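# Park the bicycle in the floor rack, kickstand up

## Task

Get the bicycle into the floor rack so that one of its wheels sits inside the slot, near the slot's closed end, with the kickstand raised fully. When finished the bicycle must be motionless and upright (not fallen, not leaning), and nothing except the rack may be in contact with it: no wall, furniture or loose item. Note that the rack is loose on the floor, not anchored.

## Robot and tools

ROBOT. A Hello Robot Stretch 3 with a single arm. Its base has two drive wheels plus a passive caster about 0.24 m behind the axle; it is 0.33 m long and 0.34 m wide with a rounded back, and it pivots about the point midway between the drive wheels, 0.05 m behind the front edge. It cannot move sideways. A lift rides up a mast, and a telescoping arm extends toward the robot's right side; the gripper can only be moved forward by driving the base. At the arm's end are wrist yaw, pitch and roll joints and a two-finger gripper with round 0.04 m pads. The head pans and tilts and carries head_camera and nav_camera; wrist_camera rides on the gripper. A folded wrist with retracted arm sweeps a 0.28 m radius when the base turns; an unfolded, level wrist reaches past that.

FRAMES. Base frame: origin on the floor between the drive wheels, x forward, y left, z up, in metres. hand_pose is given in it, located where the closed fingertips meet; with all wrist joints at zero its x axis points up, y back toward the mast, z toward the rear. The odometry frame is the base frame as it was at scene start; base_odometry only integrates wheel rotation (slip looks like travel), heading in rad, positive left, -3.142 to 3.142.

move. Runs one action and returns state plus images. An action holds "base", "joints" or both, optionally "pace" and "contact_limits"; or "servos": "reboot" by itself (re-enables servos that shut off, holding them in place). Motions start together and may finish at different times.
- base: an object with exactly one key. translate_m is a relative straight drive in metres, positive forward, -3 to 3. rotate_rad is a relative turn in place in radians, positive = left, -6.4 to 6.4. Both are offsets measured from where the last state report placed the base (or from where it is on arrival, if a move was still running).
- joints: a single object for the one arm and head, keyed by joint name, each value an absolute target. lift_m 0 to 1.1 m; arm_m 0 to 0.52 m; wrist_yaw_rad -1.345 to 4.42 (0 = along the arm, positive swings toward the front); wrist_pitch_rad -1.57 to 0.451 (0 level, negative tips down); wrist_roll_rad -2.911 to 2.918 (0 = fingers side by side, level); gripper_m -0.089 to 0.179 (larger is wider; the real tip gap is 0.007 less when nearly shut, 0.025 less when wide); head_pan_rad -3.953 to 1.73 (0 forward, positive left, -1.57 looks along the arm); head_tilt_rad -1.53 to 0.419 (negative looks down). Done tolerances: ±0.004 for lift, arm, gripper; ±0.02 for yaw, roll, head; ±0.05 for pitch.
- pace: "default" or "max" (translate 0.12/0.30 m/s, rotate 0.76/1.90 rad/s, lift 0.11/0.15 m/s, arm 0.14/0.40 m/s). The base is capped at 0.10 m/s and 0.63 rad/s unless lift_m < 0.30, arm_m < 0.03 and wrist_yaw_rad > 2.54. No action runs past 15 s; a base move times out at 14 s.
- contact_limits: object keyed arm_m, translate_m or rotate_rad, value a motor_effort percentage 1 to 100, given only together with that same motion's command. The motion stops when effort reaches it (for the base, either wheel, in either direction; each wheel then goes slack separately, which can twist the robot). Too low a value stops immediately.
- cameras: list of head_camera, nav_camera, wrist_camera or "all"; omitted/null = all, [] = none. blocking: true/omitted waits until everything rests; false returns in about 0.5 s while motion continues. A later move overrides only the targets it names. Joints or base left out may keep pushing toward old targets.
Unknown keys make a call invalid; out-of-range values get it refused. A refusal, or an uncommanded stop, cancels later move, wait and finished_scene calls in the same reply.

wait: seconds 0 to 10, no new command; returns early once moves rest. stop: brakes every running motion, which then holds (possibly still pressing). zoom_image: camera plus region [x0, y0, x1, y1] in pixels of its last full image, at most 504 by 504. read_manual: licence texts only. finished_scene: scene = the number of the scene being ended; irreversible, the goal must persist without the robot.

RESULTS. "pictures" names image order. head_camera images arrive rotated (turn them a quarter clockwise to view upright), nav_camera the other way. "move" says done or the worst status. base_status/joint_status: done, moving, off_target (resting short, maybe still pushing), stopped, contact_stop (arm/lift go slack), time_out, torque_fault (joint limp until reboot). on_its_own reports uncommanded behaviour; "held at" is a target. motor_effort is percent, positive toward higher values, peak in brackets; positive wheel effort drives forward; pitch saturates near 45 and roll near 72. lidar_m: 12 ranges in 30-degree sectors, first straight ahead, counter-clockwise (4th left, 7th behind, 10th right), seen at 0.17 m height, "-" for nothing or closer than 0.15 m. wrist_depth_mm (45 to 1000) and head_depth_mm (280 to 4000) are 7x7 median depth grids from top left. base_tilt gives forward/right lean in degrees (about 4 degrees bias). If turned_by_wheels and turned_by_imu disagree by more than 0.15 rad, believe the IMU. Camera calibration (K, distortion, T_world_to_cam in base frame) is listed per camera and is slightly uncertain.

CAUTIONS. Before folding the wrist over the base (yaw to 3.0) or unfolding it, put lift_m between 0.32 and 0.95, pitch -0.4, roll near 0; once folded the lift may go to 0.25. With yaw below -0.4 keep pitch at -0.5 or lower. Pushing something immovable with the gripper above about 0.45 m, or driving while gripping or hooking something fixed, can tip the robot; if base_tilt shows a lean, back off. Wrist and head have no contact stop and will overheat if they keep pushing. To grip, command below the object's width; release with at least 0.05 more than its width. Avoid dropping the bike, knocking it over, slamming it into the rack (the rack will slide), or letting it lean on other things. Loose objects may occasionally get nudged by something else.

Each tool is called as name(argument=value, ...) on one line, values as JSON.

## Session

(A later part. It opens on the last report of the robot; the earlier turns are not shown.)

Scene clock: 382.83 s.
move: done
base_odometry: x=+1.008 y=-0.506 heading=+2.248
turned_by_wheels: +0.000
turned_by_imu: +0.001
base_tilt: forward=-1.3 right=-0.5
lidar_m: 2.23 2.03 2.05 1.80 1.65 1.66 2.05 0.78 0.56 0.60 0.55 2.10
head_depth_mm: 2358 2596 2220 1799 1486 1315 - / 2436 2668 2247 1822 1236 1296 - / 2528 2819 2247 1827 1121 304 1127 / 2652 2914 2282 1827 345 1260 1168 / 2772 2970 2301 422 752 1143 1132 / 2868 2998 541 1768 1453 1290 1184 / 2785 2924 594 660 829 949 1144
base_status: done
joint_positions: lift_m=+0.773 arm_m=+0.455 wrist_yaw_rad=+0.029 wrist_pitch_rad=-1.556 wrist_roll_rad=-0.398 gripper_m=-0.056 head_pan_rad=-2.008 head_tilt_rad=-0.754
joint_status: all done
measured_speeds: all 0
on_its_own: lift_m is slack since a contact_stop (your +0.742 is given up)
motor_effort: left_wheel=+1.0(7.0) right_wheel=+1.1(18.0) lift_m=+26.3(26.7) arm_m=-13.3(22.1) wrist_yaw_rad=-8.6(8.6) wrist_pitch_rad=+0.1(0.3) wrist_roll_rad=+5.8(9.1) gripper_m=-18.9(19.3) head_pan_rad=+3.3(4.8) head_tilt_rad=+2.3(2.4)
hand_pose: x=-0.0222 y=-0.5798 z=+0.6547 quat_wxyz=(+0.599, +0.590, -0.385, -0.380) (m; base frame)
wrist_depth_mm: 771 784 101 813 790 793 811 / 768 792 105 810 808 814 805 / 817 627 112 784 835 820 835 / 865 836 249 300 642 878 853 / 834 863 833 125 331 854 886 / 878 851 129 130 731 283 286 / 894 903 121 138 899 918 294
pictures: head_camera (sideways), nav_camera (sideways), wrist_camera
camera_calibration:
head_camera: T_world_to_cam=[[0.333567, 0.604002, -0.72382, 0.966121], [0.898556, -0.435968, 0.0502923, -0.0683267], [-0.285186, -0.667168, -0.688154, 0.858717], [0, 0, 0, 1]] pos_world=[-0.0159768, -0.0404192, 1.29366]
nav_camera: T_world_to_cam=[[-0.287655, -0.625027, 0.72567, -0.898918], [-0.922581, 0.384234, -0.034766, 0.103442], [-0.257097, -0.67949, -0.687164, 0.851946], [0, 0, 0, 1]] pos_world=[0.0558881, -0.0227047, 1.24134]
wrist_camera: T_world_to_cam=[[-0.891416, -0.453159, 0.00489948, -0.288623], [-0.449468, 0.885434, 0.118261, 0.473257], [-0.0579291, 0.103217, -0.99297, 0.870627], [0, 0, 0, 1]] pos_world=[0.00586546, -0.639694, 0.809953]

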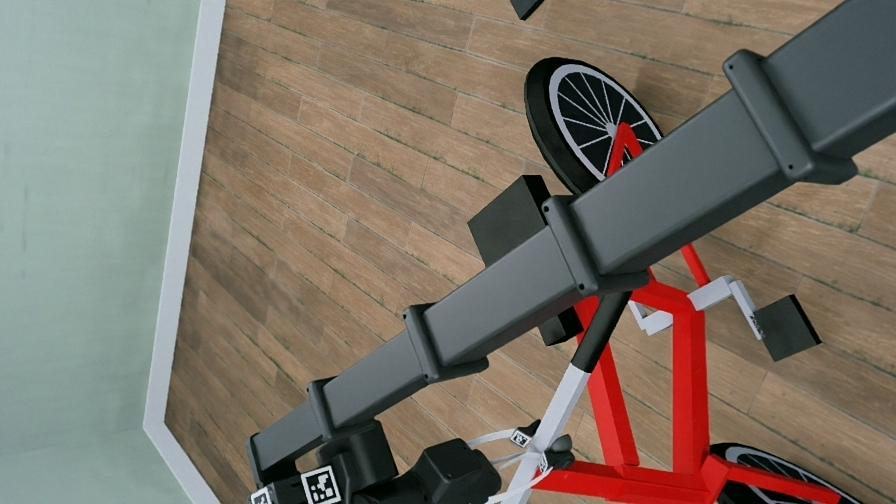

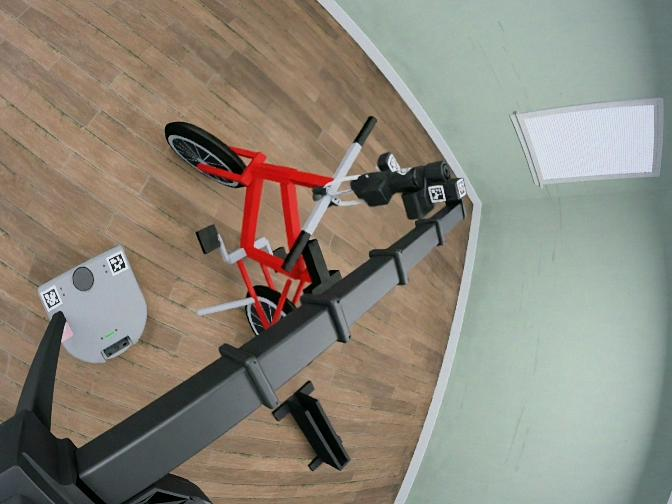

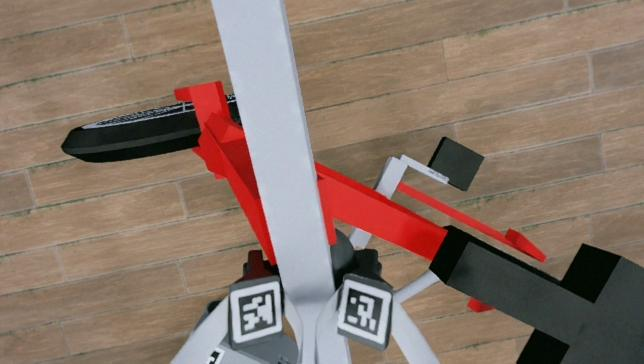

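move(base={"translate_m":0.03}, joints={"wrist_roll_rad":0.2,"wrist_yaw_rad":0.01}, cameras=["head_camera","wrist_camera"])

move(joints={"head_pan_rad":-2.25,"head_tilt_rad":-0.65})

zoom_image(camera="head_camera", region=[450, 0, 800, 300])

Scene clock: 391.83 s.
move: off_target
base_odometry: x=+0.989 y=-0.483 heading=+2.248
turned_by_wheels: +0.000
turned_by_imu: +0.000
base_tilt: forward=-1.4 right=-0.4
lidar_m: 2.21 2.01 2.03 1.82 1.67 1.68 2.07 0.78 0.57 0.58 0.59 2.09
head_depth_mm: 2347 2595 2216 1816 1494 1319 - / 2469 2692 2231 1822 1232 1323 - / 2546 2765 2258 1828 1124 303 1130 / 2687 2873 2267 1833 345 1249 1177 / 2778 2963 2276 417 963 1184 1130 / 2903 3016 543 1767 1452 1280 1181 / 2792 2892 590 684 853 958 1128
base_status: done
joint_positions: lift_m=+0.777 arm_m=+0.455 wrist_yaw_rad=+0.025 wrist_pitch_rad=-1.556 wrist_roll_rad=+0.163 gripper_m=-0.056 head_pan_rad=-2.008 head_tilt_rad=-0.754
joint_status: wrist_roll_rad off_target (ended at +0.163, target +0.200); the others done
measured_speeds: translate_m=+0.000 rotate_rad=+0.000 lift_m=+0.001 arm_m=+0.000 wrist_yaw_rad=+0.000 wrist_pitch_rad=+0.000 wrist_roll_rad=+0.000 head_pan_rad=+0.000 head_tilt_rad=+0.000
on_its_own: lift_m is slack since a contact_stop (your +0.742 is given up); wrist_yaw_rad is at rest, and its effort (-13.5) is outside its rest range (-9 to +9)
motor_effort: left_wheel=+1.6(6.8) right_wheel=-0.4(10.3) lift_m=+24.8(26.8) arm_m=-12.6(13.3) wrist_yaw_rad=-13.5(19.1) wrist_pitch_rad=+0.2(0.3) wrist_roll_rad=+12.1(19.7) gripper_m=-18.6(19.1) head_pan_rad=+3.7(4.3) head_tilt_rad=+2.1(2.3)
hand_pose: x=-0.0222 y=-0.5796 z=+0.6589 quat_wxyz=(+0.468, +0.461, -0.537, -0.530) (m; base frame)
wrist_depth_mm: 792 762 784 791 814 804 810 / 794 781 117 819 803 820 818 / 798 821 120 839 830 627 273 / 842 817 124 299 330 276 273 / 833 843 257 147 867 863 870 / 868 868 128 130 881 898 918 / 892 874 122 135 735 883 937
pictures: head_camera (sideways), wrist_camera
camera_calibration:
head_camera: T_world_to_cam=[[0.333567, 0.604002, -0.723819, 0.966121], [0.898556, -0.435968, 0.0502923, -0.0683267], [-0.285186, -0.667168, -0.688154, 0.858717], [0, 0, 0, 1]] pos_world=[-0.0159768, -0.0404192, 1.29366]
wrist_camera: T_world_to_cam=[[-0.995516, 0.0945535, -0.00282759, 0.031689], [0.0935772, 0.988731, 0.11685, 0.545454], [0.0138443, 0.116061, -0.993146, 0.883886], [0, 0, 0, 1]] pos_world=[-0.0317319, -0.644888, 0.814181]

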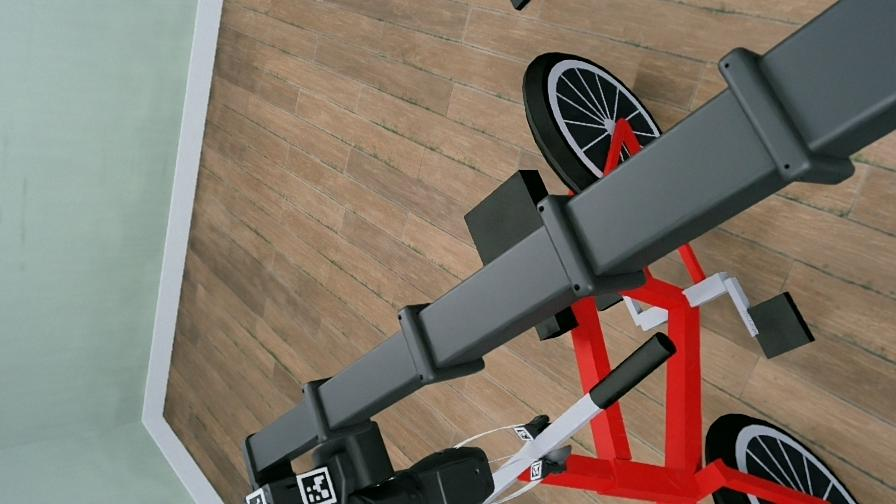

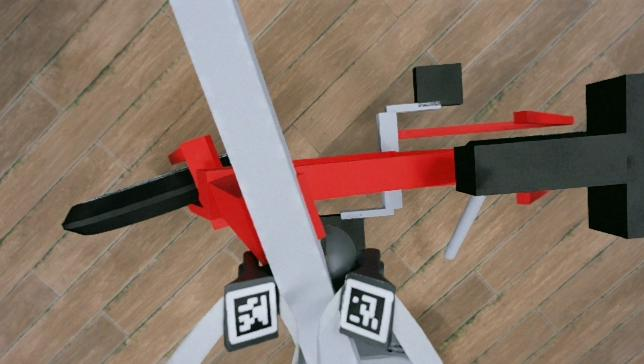

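Scene clock: 392.57 s.
move: done
base_odometry: x=+0.989 y=-0.483 heading=+2.248
turned_by_wheels: +0.000
turned_by_imu: +0.000
base_tilt: forward=-1.4 right=-0.5
lidar_m: 2.21 2.01 2.03 1.82 1.67 1.68 2.07 0.78 0.57 0.58 0.58 2.09
head_depth_mm: 2296 2554 2607 2014 1569 1391 1200 / 2362 2602 2628 2034 1610 1398 1231 / 2389 2689 2670 2046 1665 1345 - / 2435 2703 2681 2045 1669 1108 286 / 2470 2759 2722 2081 973 320 1155 / 2519 2839 2715 2093 396 348 1091 / 2549 2876 2758 2098 406 911 1162
base_status: not commanded
joint_positions: lift_m=+0.777 arm_m=+0.455 wrist_yaw_rad=+0.025 wrist_pitch_rad=-1.556 wrist_roll_rad=+0.165 gripper_m=-0.056 head_pan_rad=-2.242 head_tilt_rad=-0.656
joint_status: all done
measured_speeds: all 0
on_its_own: lift_m is slack since a contact_stop (your +0.742 is given up); wrist_yaw_rad is at rest, and its effort (-12.8) is outside its rest range (-9 to +9)
motor_effort: left_wheel=+1.1(1.7) right_wheel=+0.5(0.7) lift_m=+25.7(26.6) arm_m=-11.6(12.5) wrist_yaw_rad=-12.8(14.0) wrist_pitch_rad=+0.0(0.3) wrist_roll_rad=+11.3(11.7) gripper_m=-18.5(19.1) head_pan_rad=-3.4(6.0) head_tilt_rad=+2.4(4.3)
hand_pose: x=-0.0222 y=-0.5796 z=+0.6592 quat_wxyz=(+0.467, +0.461, -0.537, -0.530) (m; base frame)
wrist_depth_mm: 798 782 117 814 813 792 812 / 801 780 118 801 822 821 817 / 817 841 121 833 823 626 274 / 831 824 152 301 331 277 274 / 847 847 162 149 892 837 871 / 878 881 129 130 889 908 880 / 895 876 123 135 764 914 914
pictures: head_camera (sideways), nav_camera (sideways), wrist_camera
camera_calibration:
head_camera: T_world_to_cam=[[0.418121, 0.452213, -0.787831, 1.04904], [0.776364, -0.628181, 0.0514608, -0.069109], [-0.471629, -0.633161, -0.613737, 0.763055], [0, 0, 0, 1]] pos_world=[-0.0250921, -0.0346656, 1.29834]
nav_camera: T_world_to_cam=[[-0.37821, -0.483152, 0.789633, -0.981736], [-0.810593, 0.584819, -0.0304165, 0.0971001], [-0.447097, -0.651575, -0.612824, 0.756406], [0, 0, 0, 1]] pos_world=[0.045593, -0.0382586, 1.24171]
wrist_camera: T_world_to_cam=[[-0.995348, 0.096305, -0.00285229, 0.0327249], [0.0953139, 0.988565, 0.116852, 0.545362], [0.0140731, 0.116036, -0.993145, 0.884155], [0, 0, 0, 1]] pos_world=[-0.0318507, -0.644871, 0.814462]

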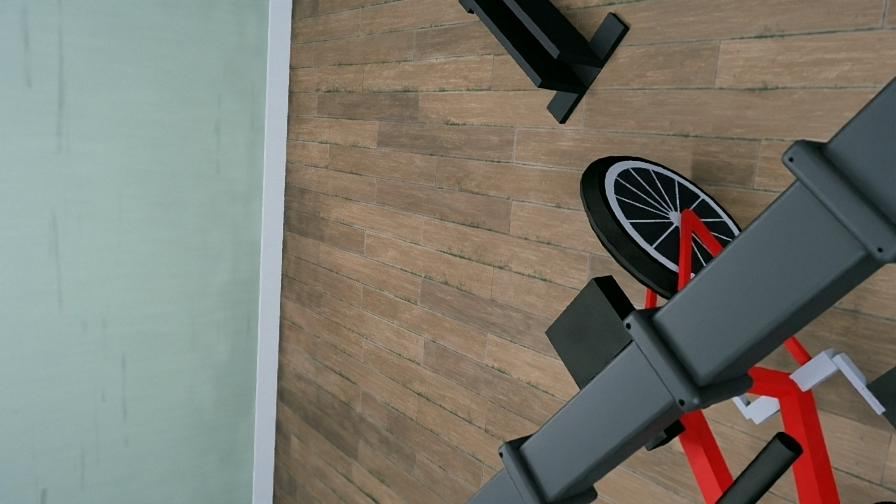

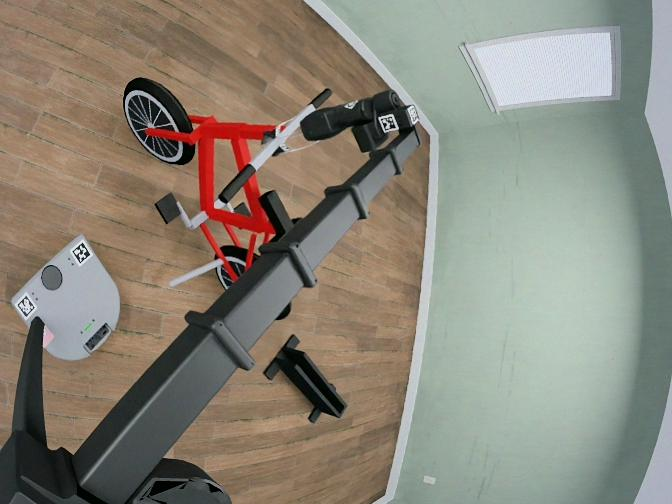

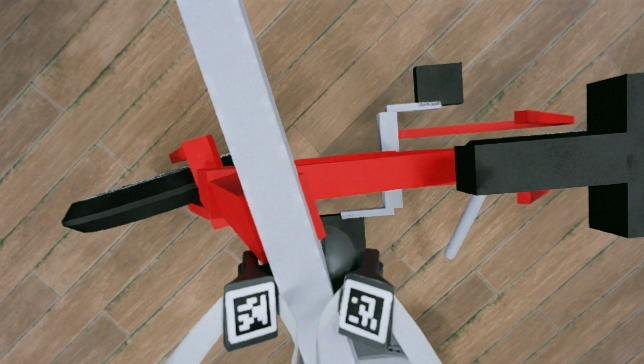

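Scaled by 1.440 from the camera's 896x504 image, which has a finer 1280x720 frame.

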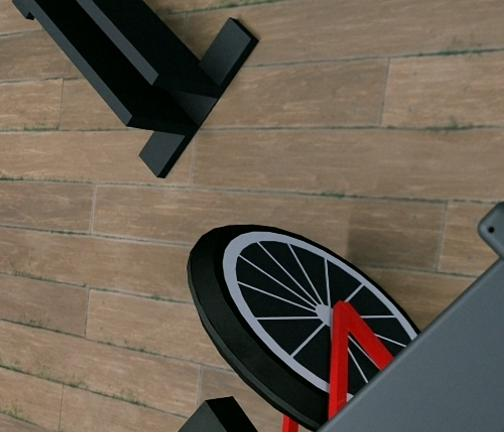

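move(base={"rotate_rad":0.055}, joints={"wrist_roll_rad":0.55,"wrist_yaw_rad":0.01}, cameras=["wrist_camera"])

move(base={"translate_m":-0.08}, joints={"arm_m":0.458})

zoom_image(camera="head_camera", region=[450, 0, 800, 300])

Scene clock: 410.07 s.
move: off_target
base_odometry: x=+0.989 y=-0.483 heading=+2.303
turned_by_wheels: +0.055
turned_by_imu: +0.053
base_tilt: forward=-1.3 right=-0.4
lidar_m: 2.16 2.01 2.04 1.77 1.67 1.69 2.16 0.74 0.56 0.54 0.59 2.10
head_depth_mm: 2301 2591 2603 2007 1557 1390 1198 / 2382 2661 2652 2041 1662 1404 1234 / 2396 2691 2657 2049 1665 1312 - / 2471 2717 2687 2044 1656 1097 287 / 2489 2814 2743 2097 970 315 1155 / 2560 2877 2724 2092 390 341 1162 / 2663 2956 2732 2096 402 1361 1189
base_status: done
joint_positions: lift_m=+0.782 arm_m=+0.455 wrist_yaw_rad=+0.021 wrist_pitch_rad=-1.556 wrist_roll_rad=+0.524 gripper_m=-0.056 head_pan_rad=-2.242 head_tilt_rad=-0.655
joint_status: wrist_roll_rad off_target (ended at +0.524, target +0.550); the others done
measured_speeds: all 0
on_its_own: lift_m is slack since a contact_stop (your +0.742 is given up); wrist_yaw_rad is at rest, and its effort (-9.8) is outside its rest range (-9 to +9)
motor_effort: left_wheel=-1.1(11.9) right_wheel=+1.7(15.8) lift_m=+25.7(26.3) arm_m=-9.9(10.9) wrist_yaw_rad=-9.8(20.2) wrist_pitch_rad=+0.0(0.4) wrist_roll_rad=+8.3(17.6) gripper_m=-18.9(19.6) head_pan_rad=-3.9(3.9) head_tilt_rad=+2.4(2.9)
hand_pose: x=-0.0221 y=-0.5795 z=+0.6645 quat_wxyz=(+0.362, +0.357, -0.613, -0.605) (m; base frame)
wrist_depth_mm: 790 796 131 791 812 806 269 / 804 824 804 825 801 270 268 / 808 817 835 844 329 390 845 / 838 848 252 297 884 856 863 / 865 866 422 132 880 881 880 / 871 891 128 132 899 864 876 / 877 914 122 132 711 746 919
pictures: wrist_camera
camera_calibration:
wrist_camera: T_world_to_cam=[[-0.895998, 0.443993, -0.0076277, 0.239648], [0.440082, 0.890137, 0.11825, 0.494248], [0.0592919, 0.102595, -0.992955, 0.882536], [0, 0, 0, 1]] pos_world=[-0.0551129, -0.636895, 0.819701]

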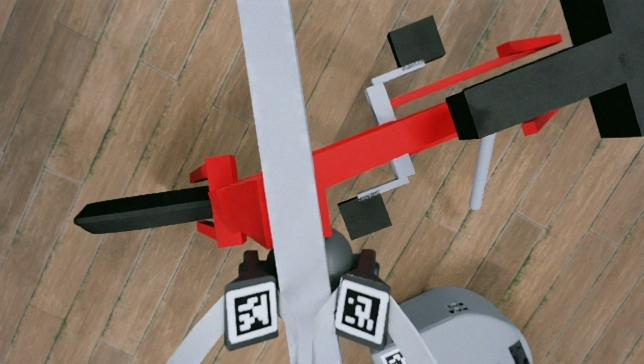

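Scene clock: 412.00 s.
move: done
base_odometry: x=+1.042 y=-0.543 heading=+2.303
turned_by_wheels: +0.000
turned_by_imu: +0.000
base_tilt: forward=-1.3 right=-0.5
lidar_m: 2.23 2.08 2.11 1.74 1.63 1.65 2.10 0.74 0.55 0.52 0.57 2.15
head_depth_mm: 2248 2495 2598 2028 1544 1394 1206 / 2304 2546 2650 2045 1635 1398 1237 / 2352 2650 2642 2056 1662 1313 - / 2390 2664 2703 2066 1683 1103 286 / 2444 2775 2676 2068 973 314 1152 / 2481 2845 2746 2113 389 340 1094 / 2549 2860 2756 2106 401 1364 1184
base_status: done
joint_positions: lift_m=+0.783 arm_m=+0.458 wrist_yaw_rad=+0.020 wrist_pitch_rad=-1.556 wrist_roll_rad=+0.525 gripper_m=-0.056 head_pan_rad=-2.242 head_tilt_rad=-0.655
joint_status: all done
measured_speeds: all 0
on_its_own: lift_m is slack since a contact_stop (your +0.742 is given up)
motor_effort: left_wheel=-3.0(6.0) right_wheel=+1.1(11.7) lift_m=+26.0(26.9) arm_m=+14.2(18.4) wrist_yaw_rad=-8.3(10.6) wrist_pitch_rad=+0.1(0.3) wrist_roll_rad=+8.0(8.5) gripper_m=-18.5(19.2) head_pan_rad=-3.6(4.1) head_tilt_rad=+3.0(3.1)
hand_pose: x=-0.0221 y=-0.5825 z=+0.6650 quat_wxyz=(+0.362, +0.357, -0.613, -0.605) (m; base frame)
wrist_depth_mm: 809 796 800 810 793 785 268 / 798 810 813 816 779 274 269 / 822 807 824 835 331 401 845 / 833 838 425 298 840 855 856 / 845 858 418 133 872 886 875 / 880 872 128 133 913 883 921 / 913 861 122 131 746 722 946
pictures: head_camera (sideways), nav_camera (sideways), wrist_camera
camera_calibration:
head_camera: T_world_to_cam=[[0.417947, 0.451854, -0.78813, 1.04943], [0.77629, -0.628271, 0.0514653, -0.0691146], [-0.471904, -0.633327, -0.613354, 0.762558], [0, 0, 0, 1]] pos_world=[-0.0250981, -0.0346625, 1.29836]
nav_camera: T_world_to_cam=[[-0.37804, -0.482798, 0.789931, -0.982125], [-0.81052, 0.584922, -0.0303942, 0.0970706], [-0.447374, -0.651745, -0.612441, 0.755909], [0, 0, 0, 1]] pos_world=[0.0455694, -0.038287, 1.24171]
wrist_camera: T_world_to_cam=[[-0.895251, 0.445497, -0.00768848, 0.241942], [0.441575, 0.889409, 0.118165, 0.496545], [0.0594802, 0.102392, -0.992964, 0.883226], [0, 0, 0, 1]] pos_world=[-0.0551975, -0.639851, 0.820198]

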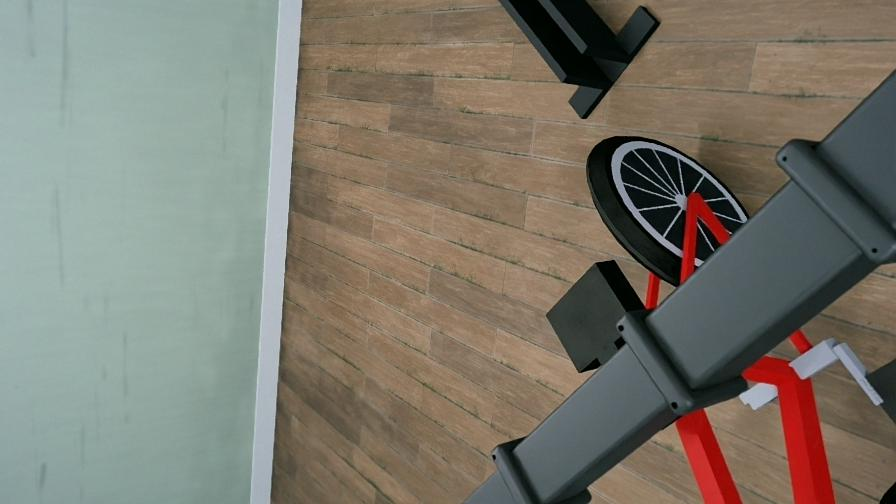

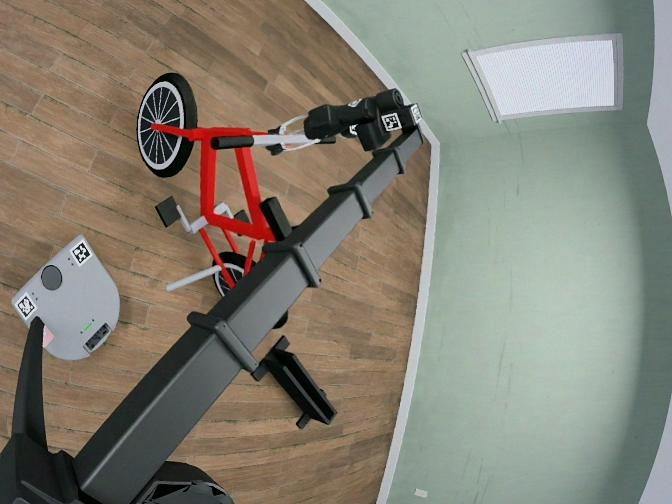

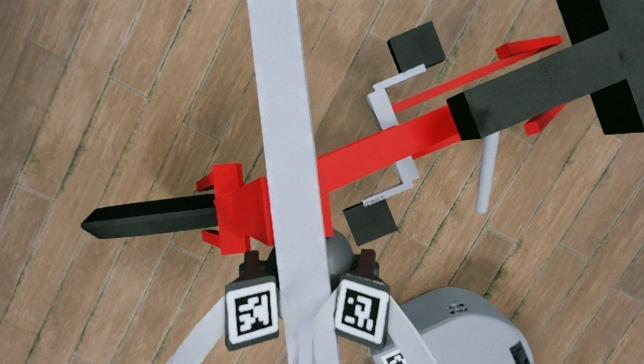

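Scaled by 1.440 from the camera's 896x504 image, which has a finer 1280x720 frame.

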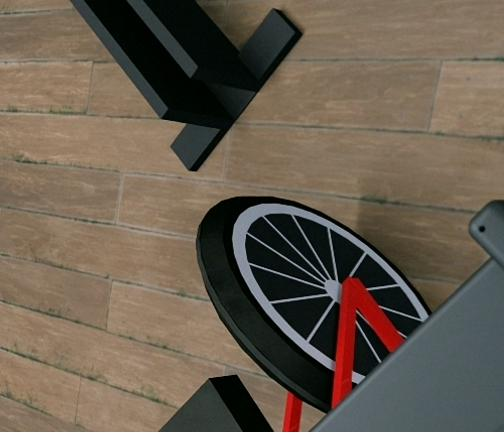

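move(base={"translate_m":-0.11}, joints={"arm_m":0.435,"wrist_roll_rad":0.78})

zoom_image(camera="head_camera", region=[450, 0, 800, 300])

Scene clock: 424.23 s.
move: off_target
base_odometry: x=+1.116 y=-0.624 heading=+2.303
turned_by_wheels: +0.000
turned_by_imu: +0.000
base_tilt: forward=-1.3 right=-0.4
lidar_m: 2.32 2.16 2.20 1.68 1.56 1.58 2.01 0.74 0.56 0.44 0.50 2.21
head_depth_mm: 2171 2399 2546 2023 1536 1386 1202 / 2214 2454 2642 2054 1650 1388 1228 / 2259 2544 2672 2057 1667 1305 - / 2305 2623 2650 2070 1670 1102 285 / 2388 2643 2682 2099 976 312 1045 / 2390 2706 2716 2093 386 339 1176 / 2461 2783 2763 2099 399 1431 1178
base_status: done
joint_positions: lift_m=+0.785 arm_m=+0.435 wrist_yaw_rad=+0.020 wrist_pitch_rad=-1.556 wrist_roll_rad=+0.758 gripper_m=-0.056 head_pan_rad=-2.242 head_tilt_rad=-0.655
joint_status: wrist_roll_rad off_target (ended at +0.758, target +0.780); the others done
measured_speeds: all 0
on_its_own: lift_m is slack since a contact_stop (your +0.742 is given up)
motor_effort: left_wheel=-3.5(7.6) right_wheel=+2.7(15.7) lift_m=+25.6(26.9) arm_m=-9.5(20.4) wrist_yaw_rad=-6.9(11.9) wrist_pitch_rad=+0.0(0.3) wrist_roll_rad=+7.3(14.2) gripper_m=-18.5(19.2) head_pan_rad=-3.2(4.0) head_tilt_rad=+2.3(3.0)
hand_pose: x=-0.0220 y=-0.5595 z=+0.6669 quat_wxyz=(+0.288, +0.284, -0.651, -0.642) (m; base frame)
wrist_depth_mm: 781 790 809 783 608 268 302 / 801 809 802 826 331 809 818 / 833 806 828 310 858 818 817 / 840 853 851 302 847 865 842 / 853 867 484 137 889 851 859 / 869 910 128 133 772 720 907 / 938 899 122 130 729 733 910
pictures: head_camera (sideways), nav_camera (sideways), wrist_camera
camera_calibration:
head_camera: T_world_to_cam=[[0.417939, 0.451833, -0.788146, 1.04945], [0.776284, -0.628279, 0.0514656, -0.0691148], [-0.471922, -0.633334, -0.613333, 0.76253], [0, 0, 0, 1]] pos_world=[-0.0250985, -0.0346622, 1.29836]
nav_camera: T_world_to_cam=[[-0.378032, -0.482777, 0.789948, -0.982147], [-0.810513, 0.584931, -0.030393, 0.097069], [-0.447392, -0.651753, -0.61242, 0.755882], [0, 0, 0, 1]] pos_world=[0.0455679, -0.0382888, 1.24171]
wrist_camera: T_world_to_cam=[[-0.768219, 0.6401, -0.0106104, 0.345363], [0.634562, 0.763556, 0.119636, 0.40871], [0.0846804, 0.0851734, -0.992761, 0.873515], [0, 0, 0, 1]] pos_world=[-0.0680067, -0.60754, 0.82196]

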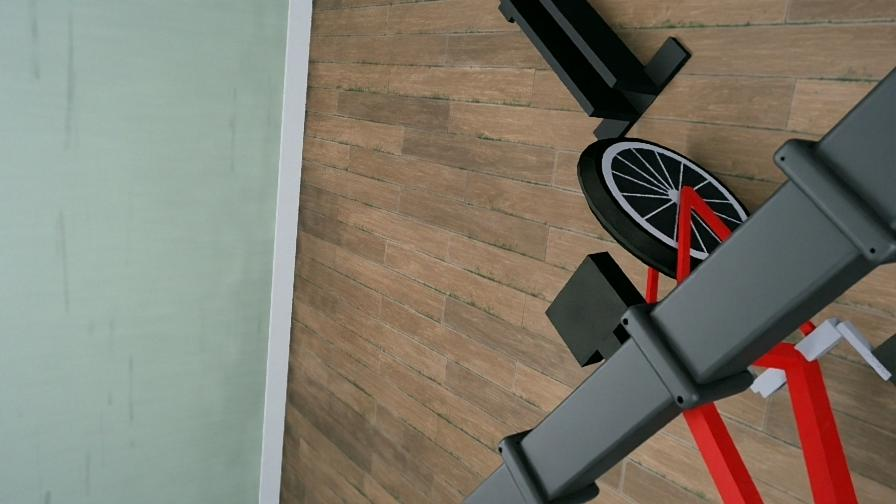

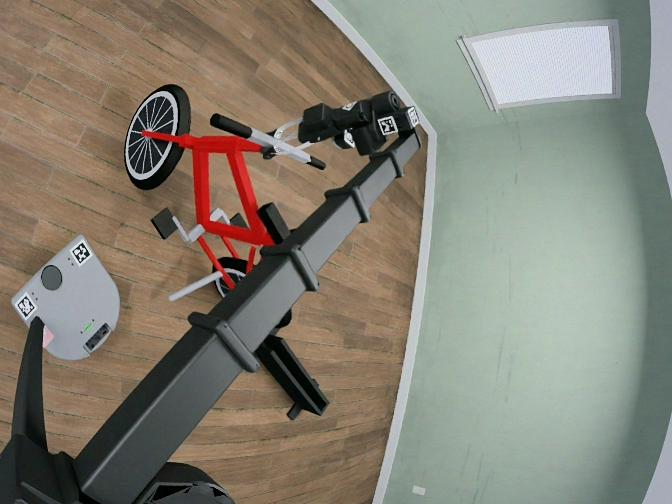

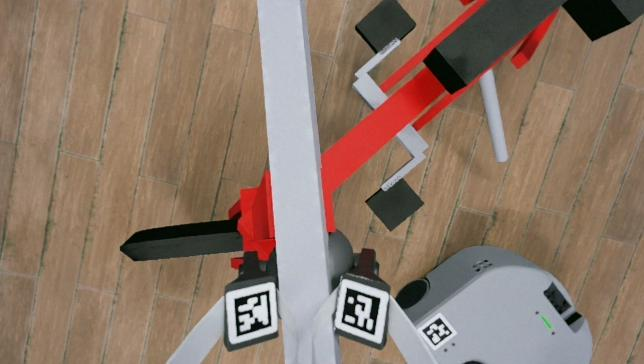

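Scaled by 1.440 from the camera's 896x504 image, which has a finer 1280x720 frame.

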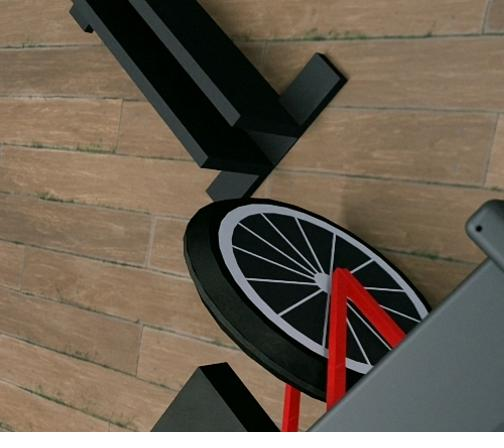

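move(base={"translate_m":-0.08}, joints={"arm_m":0.425,"wrist_roll_rad":0.5})

zoom_image(camera="head_camera", region=[450, 0, 800, 300])

Scene clock: 434.03 s.
move: done
base_odometry: x=+1.169 y=-0.684 heading=+2.302
turned_by_wheels: +0.000
turned_by_imu: +0.000
base_tilt: forward=-1.3 right=-0.4
lidar_m: 2.39 2.23 2.25 1.63 1.51 1.53 1.95 0.76 0.55 0.41 0.47 2.26
head_depth_mm: 2136 2346 2544 2015 1538 1377 1201 / 2155 2403 2566 2027 1666 1394 1231 / 2205 2478 2624 2052 1345 1306 - / 2243 2520 2643 2061 1672 1114 285 / 2308 2613 2684 2072 983 312 1036 / 2360 2666 2765 2081 387 339 1157 / 2436 2712 2721 2091 399 1417 1176
base_status: done
joint_positions: lift_m=+0.785 arm_m=+0.425 wrist_yaw_rad=+0.011 wrist_pitch_rad=-1.543 wrist_roll_rad=+0.501 gripper_m=-0.056 head_pan_rad=-2.242 head_tilt_rad=-0.655
joint_status: all done
measured_speeds: all 0
on_its_own: lift_m is slack since a contact_stop (your +0.742 is given up)
motor_effort: left_wheel=-4.0(8.0) right_wheel=+3.6(6.9) lift_m=+26.0(27.0) arm_m=-10.9(24.0) wrist_yaw_rad=-0.2(9.9) wrist_pitch_rad=-2.3(2.5) wrist_roll_rad=-0.5(6.2) gripper_m=-18.9(19.6) head_pan_rad=-2.4(4.0) head_tilt_rad=+2.1(3.2)
hand_pose: x=-0.0218 y=-0.5529 z=+0.6667 quat_wxyz=(+0.369, +0.359, -0.614, -0.598) (m; base frame)
wrist_depth_mm: 783 783 824 820 823 793 271 / 817 816 811 818 818 276 297 / 832 810 847 314 337 850 862 / 802 868 829 147 852 862 862 / 839 844 371 146 849 867 870 / 882 879 128 133 826 891 896 / 906 868 122 129 722 746 915
pictures: head_camera (sideways), nav_camera (sideways), wrist_camera
camera_calibration:
head_camera: T_world_to_cam=[[0.417935, 0.451826, -0.788152, 1.04946], [0.776283, -0.62828, 0.0514657, -0.069115], [-0.471926, -0.633338, -0.613326, 0.762521], [0, 0, 0, 1]] pos_world=[-0.0250986, -0.0346622, 1.29836]
nav_camera: T_world_to_cam=[[-0.378029, -0.482771, 0.789954, -0.982154], [-0.810513, 0.584932, -0.0303925, 0.0970685], [-0.447397, -0.651757, -0.612413, 0.755872], [0, 0, 0, 1]] pos_world=[0.0455675, -0.0382893, 1.24171]
wrist_camera: T_world_to_cam=[[-0.901863, 0.431822, -0.0131547, 0.224889], [0.428147, 0.897428, 0.106358, 0.481884], [0.0577332, 0.0902884, -0.994241, 0.875919], [0, 0, 0, 1]] pos_world=[-0.0540683, -0.608654, 0.82258]

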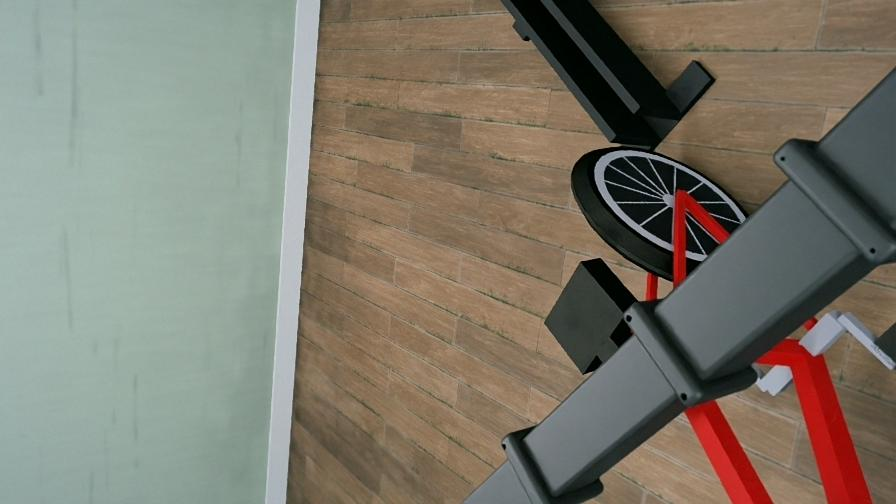

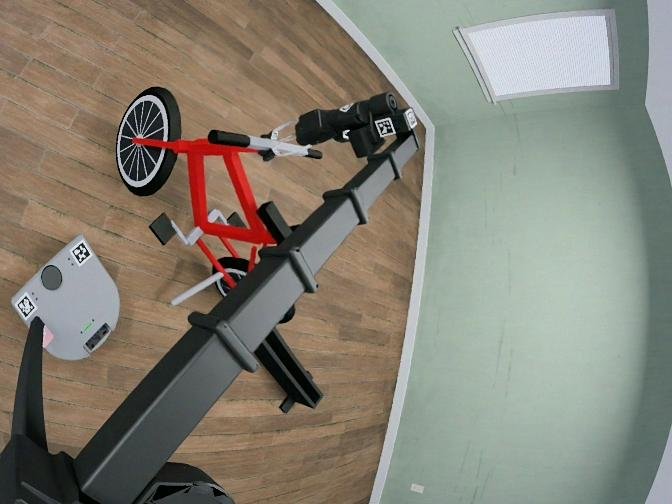

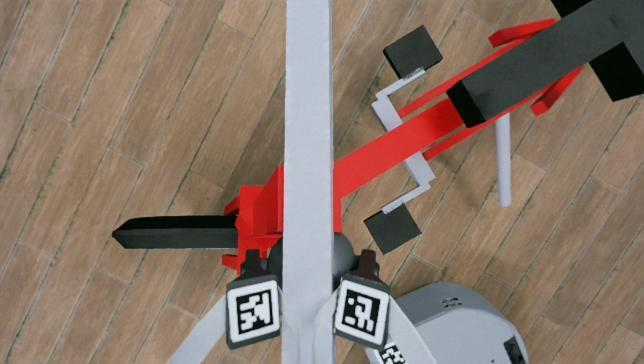

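Scaled by 1.440 from the camera's 896x504 image, which has a finer 1280x720 frame.

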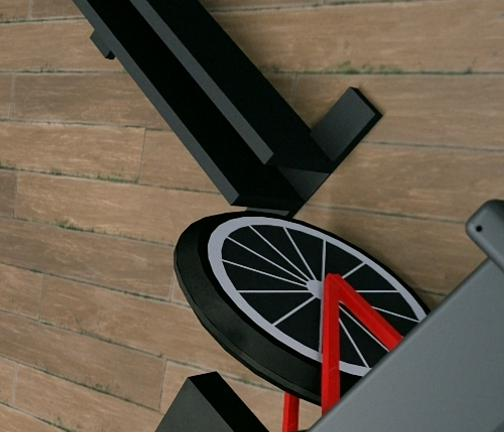

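move(base={"translate_m":0.18}, joints={"arm_m":0.41,"wrist_roll_rad":-0.1,"wrist_pitch_rad":-1.556})

zoom_image(camera="head_camera", region=[450, 0, 800, 300])

Scene clock: 455.07 s.
move: off_target
base_odometry: x=+1.049 y=-0.550 heading=+2.302
turned_by_wheels: +0.000
turned_by_imu: +0.000
base_tilt: forward=-1.3 right=-0.4
lidar_m: 2.24 2.08 2.12 1.74 1.62 1.64 2.09 0.74 0.54 0.47 0.50 2.15
head_depth_mm: 2237 2492 2603 1999 1544 1384 1204 / 2304 2523 2649 2015 1650 1391 1227 / 2330 2608 2644 2042 1679 1314 - / 2384 2680 2656 2050 1669 1098 285 / 2428 2716 2714 2085 976 312 1043 / 2491 2767 2695 2086 387 339 1155 / 2548 2856 2739 2118 393 1426 1182
base_status: done
joint_positions: lift_m=+0.785 arm_m=+0.410 wrist_yaw_rad=+0.001 wrist_pitch_rad=-1.515 wrist_roll_rad=-0.080 gripper_m=-0.056 head_pan_rad=-2.242 head_tilt_rad=-0.655
joint_status: wrist_roll_rad off_target (ended at -0.080, target -0.100); the others done
measured_speeds: all 0
on_its_own: lift_m is slack since a contact_stop (your +0.742 is given up)
motor_effort: left_wheel=-1.2(6.7) right_wheel=+3.0(21.6) lift_m=+25.9(26.9) arm_m=-12.4(21.1) wrist_yaw_rad=+8.1(9.6) wrist_pitch_rad=-7.5(8.5) wrist_roll_rad=-7.0(12.7) gripper_m=-18.3(19.1) head_pan_rad=-2.9(4.1) head_tilt_rad=+2.3(3.1)
hand_pose: x=-0.0216 y=-0.5452 z=+0.6663 quat_wxyz=(+0.534, +0.505, -0.492, -0.466) (m; base frame)
wrist_depth_mm: 795 818 797 789 800 842 820 / 822 844 806 810 823 816 843 / 813 823 842 141 653 866 836 / 821 831 298 140 346 656 299 / 841 869 835 137 847 469 295 / 843 869 127 134 887 890 906 / 868 908 122 132 123 887 914
pictures: head_camera (sideways), nav_camera (sideways), wrist_camera
camera_calibration:
head_camera: T_world_to_cam=[[0.417937, 0.451824, -0.788152, 1.04946], [0.77628, -0.628283, 0.0514657, -0.0691149], [-0.471929, -0.633336, -0.613325, 0.76252], [0, 0, 0, 1]] pos_world=[-0.0250988, -0.034662, 1.29836]
nav_camera: T_world_to_cam=[[-0.37803, -0.482769, 0.789954, -0.982155], [-0.81051, 0.584936, -0.0303925, 0.0970684], [-0.4474, -0.651755, -0.612412, 0.755872], [0, 0, 0, 1]] pos_world=[0.0455673, -0.0382895, 1.24171]
wrist_camera: T_world_to_cam=[[-0.992375, -0.12313, 0.00559458, -0.0952468], [-0.122346, 0.989536, 0.0764863, 0.533167], [-0.0149538, 0.0752186, -0.997055, 0.866931], [0, 0, 0, 1]] pos_world=[-0.0163258, -0.604525, 0.824131]

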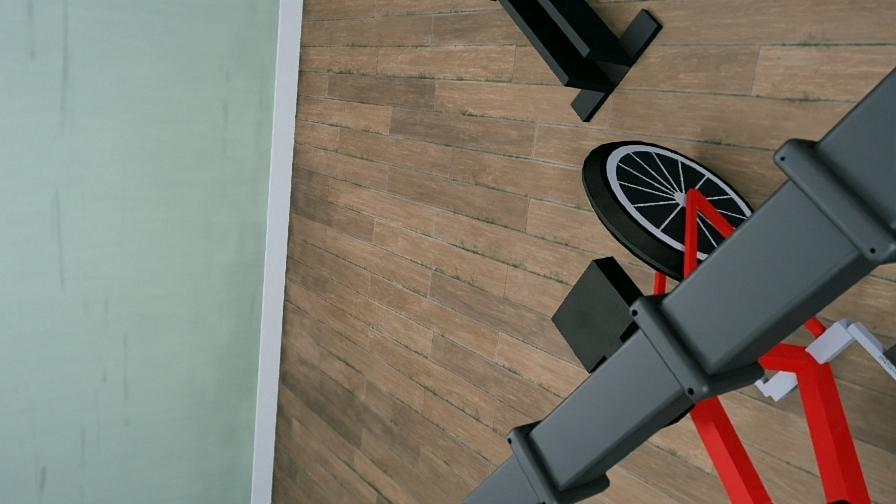

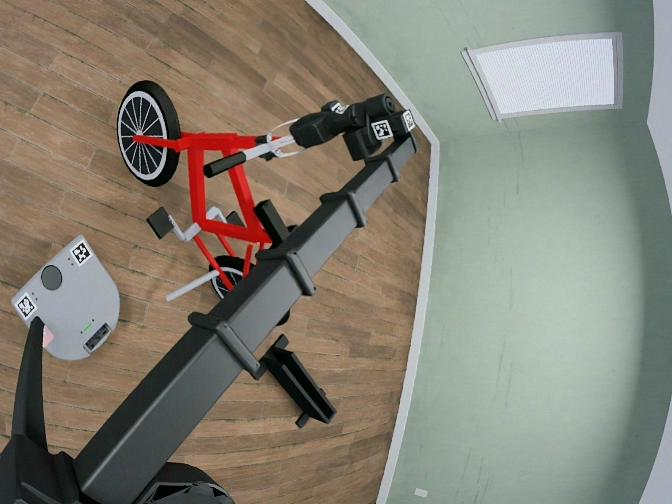

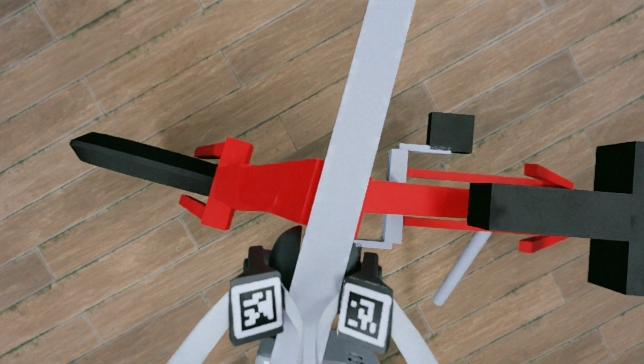

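Scaled by 1.440 from the camera's 896x504 image, which has a finer 1280x720 frame.

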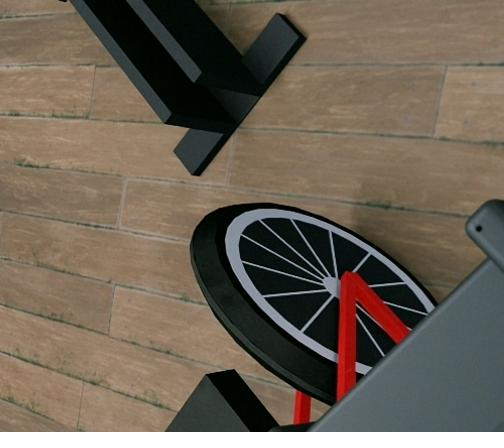

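move(base={"translate_m":0.1}, joints={"arm_m":0.39,"wrist_roll_rad":0.5,"wrist_pitch_rad":-1.556})

zoom_image(camera="head_camera", region=[450, 0, 800, 300])

Scene clock: 469.33 s.
move: done
base_odometry: x=+0.982 y=-0.476 heading=+2.302
turned_by_wheels: +0.000
turned_by_imu: +0.001
base_tilt: forward=-1.3 right=-0.5
lidar_m: 2.15 2.00 2.04 1.76 1.68 1.70 2.17 0.71 0.55 0.46 0.52 2.10
head_depth_mm: 2315 2598 2592 2017 1569 1381 1197 / 2377 2653 2646 2033 1671 1389 1225 / 2399 2661 2626 2050 1673 1269 - / 2457 2750 2662 2056 1656 898 283 / 2540 2835 2710 2078 1680 310 1038 / 2588 2911 2713 2083 384 337 1182 / 2623 2950 2752 2115 388 1432 1189
base_status: done
joint_positions: lift_m=+0.786 arm_m=+0.390 wrist_yaw_rad=+0.011 wrist_pitch_rad=-1.550 wrist_roll_rad=+0.498 gripper_m=-0.056 head_pan_rad=-2.242 head_tilt_rad=-0.655
joint_status: all done
measured_speeds: all 0
on_its_own: lift_m is slack since a contact_stop (your +0.742 is given up)
motor_effort: left_wheel=-0.4(4.3) right_wheel=+2.8(16.3) lift_m=+26.4(26.6) arm_m=-11.7(24.7) wrist_yaw_rad=-1.4(8.7) wrist_pitch_rad=-1.1(9.1) wrist_roll_rad=+0.7(6.4) gripper_m=-17.9(19.4) head_pan_rad=-3.2(4.3) head_tilt_rad=+2.1(2.8)
hand_pose: x=-0.0218 y=-0.5161 z=+0.6683 quat_wxyz=(+0.368, +0.361, -0.612, -0.600) (m; base frame)
wrist_depth_mm: 796 800 797 140 815 809 272 / 815 820 811 140 830 273 274 / 835 828 833 138 332 856 864 / 850 853 421 137 831 862 838 / 879 879 581 135 870 876 866 / 866 876 127 133 742 860 867 / 883 890 122 132 745 790 917
pictures: head_camera (sideways), nav_camera (sideways), wrist_camera
camera_calibration:
head_camera: T_world_to_cam=[[0.417937, 0.451824, -0.788152, 1.04946], [0.776281, -0.628283, 0.0514657, -0.069115], [-0.471929, -0.633337, -0.613325, 0.76252], [0, 0, 0, 1]] pos_world=[-0.0250988, -0.034662, 1.29836]
nav_camera: T_world_to_cam=[[-0.37803, -0.482769, 0.789954, -0.982155], [-0.81051, 0.584936, -0.0303925, 0.0970684], [-0.4474, -0.651755, -0.612412, 0.755871], [0, 0, 0, 1]] pos_world=[0.0455673, -0.0382895, 1.24171]
wrist_camera: T_world_to_cam=[[-0.902998, 0.429527, -0.0100747, 0.20576], [0.425801, 0.897803, 0.112443, 0.444799], [0.0573424, 0.097246, -0.993607, 0.877439], [0, 0, 0, 1]] pos_world=[-0.0539094, -0.573048, 0.823888]

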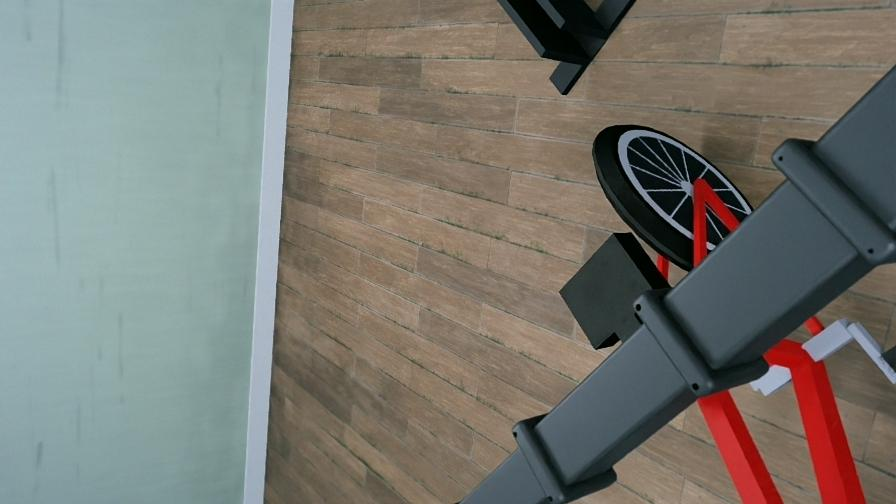

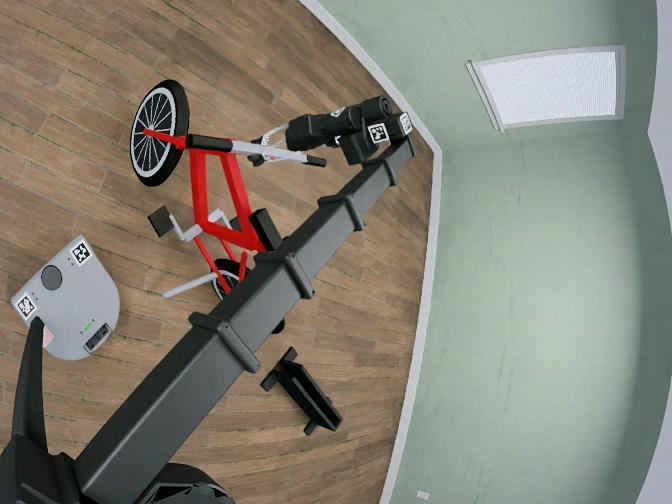

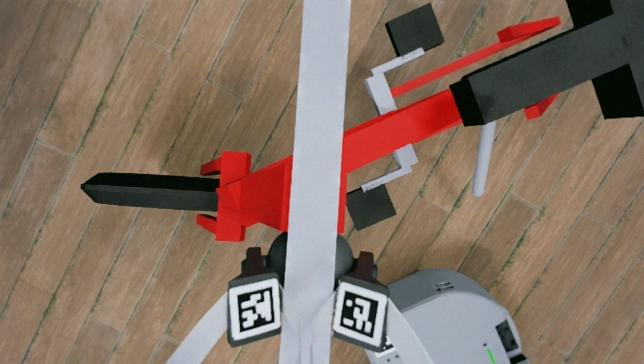

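Scaled by 1.440 from the camera's 896x504 image, which has a finer 1280x720 frame.

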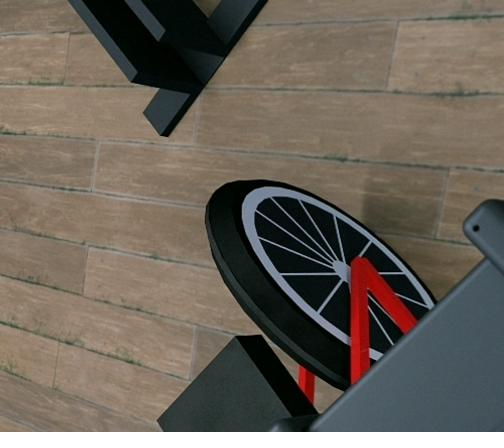

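move(joints={"head_pan_rad":-1.85,"head_tilt_rad":-0.8}, cameras=["head_camera"])

Scene clock: 482.13 s.
move: done
base_odometry: x=+0.982 y=-0.476 heading=+2.302
turned_by_wheels: +0.000
turned_by_imu: +0.000
base_tilt: forward=-1.3 right=-0.5
lidar_m: 2.15 2.00 2.04 1.77 1.68 1.70 2.17 0.71 0.55 0.46 0.52 2.09
head_depth_mm: 2575 2678 2101 1740 1151 1292 - / 2687 2755 2128 1760 327 290 1137 / 2836 2733 2130 406 323 1235 1155 / 3012 2760 1998 404 1414 1108 1146 / 2860 2761 547 1683 1421 1246 1165 / 2575 2694 547 604 870 1006 1144 / 2274 2508 2111 1795 1524 1038 1154
base_status: not commanded
joint_positions: lift_m=+0.786 arm_m=+0.390 wrist_yaw_rad=+0.011 wrist_pitch_rad=-1.550 wrist_roll_rad=+0.498 gripper_m=-0.056 head_pan_rad=-1.858 head_tilt_rad=-0.789
joint_status: all done
measured_speeds: all 0
on_its_own: lift_m is slack since a contact_stop (your +0.742 is given up)
motor_effort: left_wheel=-0.2(0.8) right_wheel=+2.8(2.9) lift_m=+25.8(26.6) arm_m=+0.9(2.1) wrist_yaw_rad=-1.8(1.8) wrist_pitch_rad=-1.0(1.3) wrist_roll_rad=+0.6(0.7) gripper_m=-17.6(18.9) head_pan_rad=+3.6(6.8) head_tilt_rad=-4.6(6.0)
hand_pose: x=-0.0218 y=-0.5161 z=+0.6683 quat_wxyz=(+0.368, +0.361, -0.612, -0.600) (m; base frame)
wrist_depth_mm: 784 823 798 140 783 808 269 / 832 823 827 139 812 272 275 / 854 812 839 138 332 830 872 / 838 857 357 137 838 863 867 / 890 864 560 135 881 861 877 / 901 889 127 134 768 869 885 / 874 905 122 132 725 772 938
pictures: head_camera (sideways)
camera_calibration:
head_camera: T_world_to_cam=[[0.246886, 0.671351, -0.69881, 0.934057], [0.95305, -0.298698, 0.0497472, -0.0679471], [-0.175335, -0.678283, -0.713576, 0.89111], [0, 0, 0, 1]] pos_world=[-0.0096058, -0.0429511, 1.29198]

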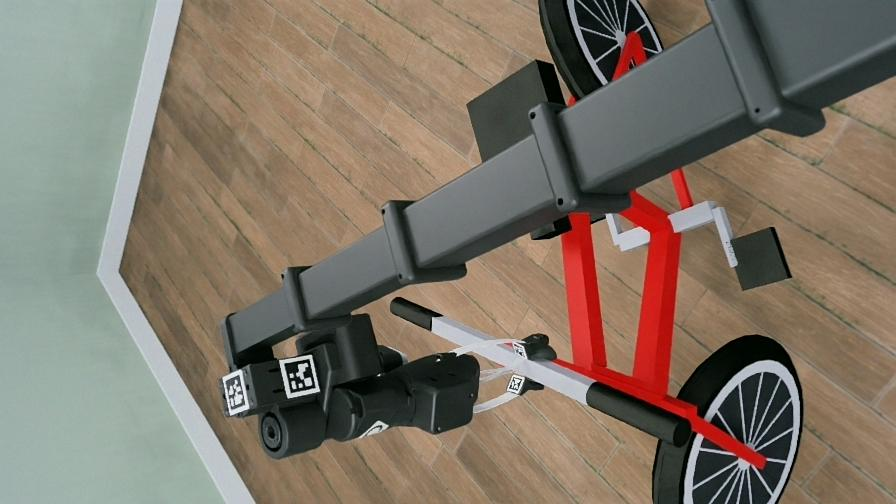

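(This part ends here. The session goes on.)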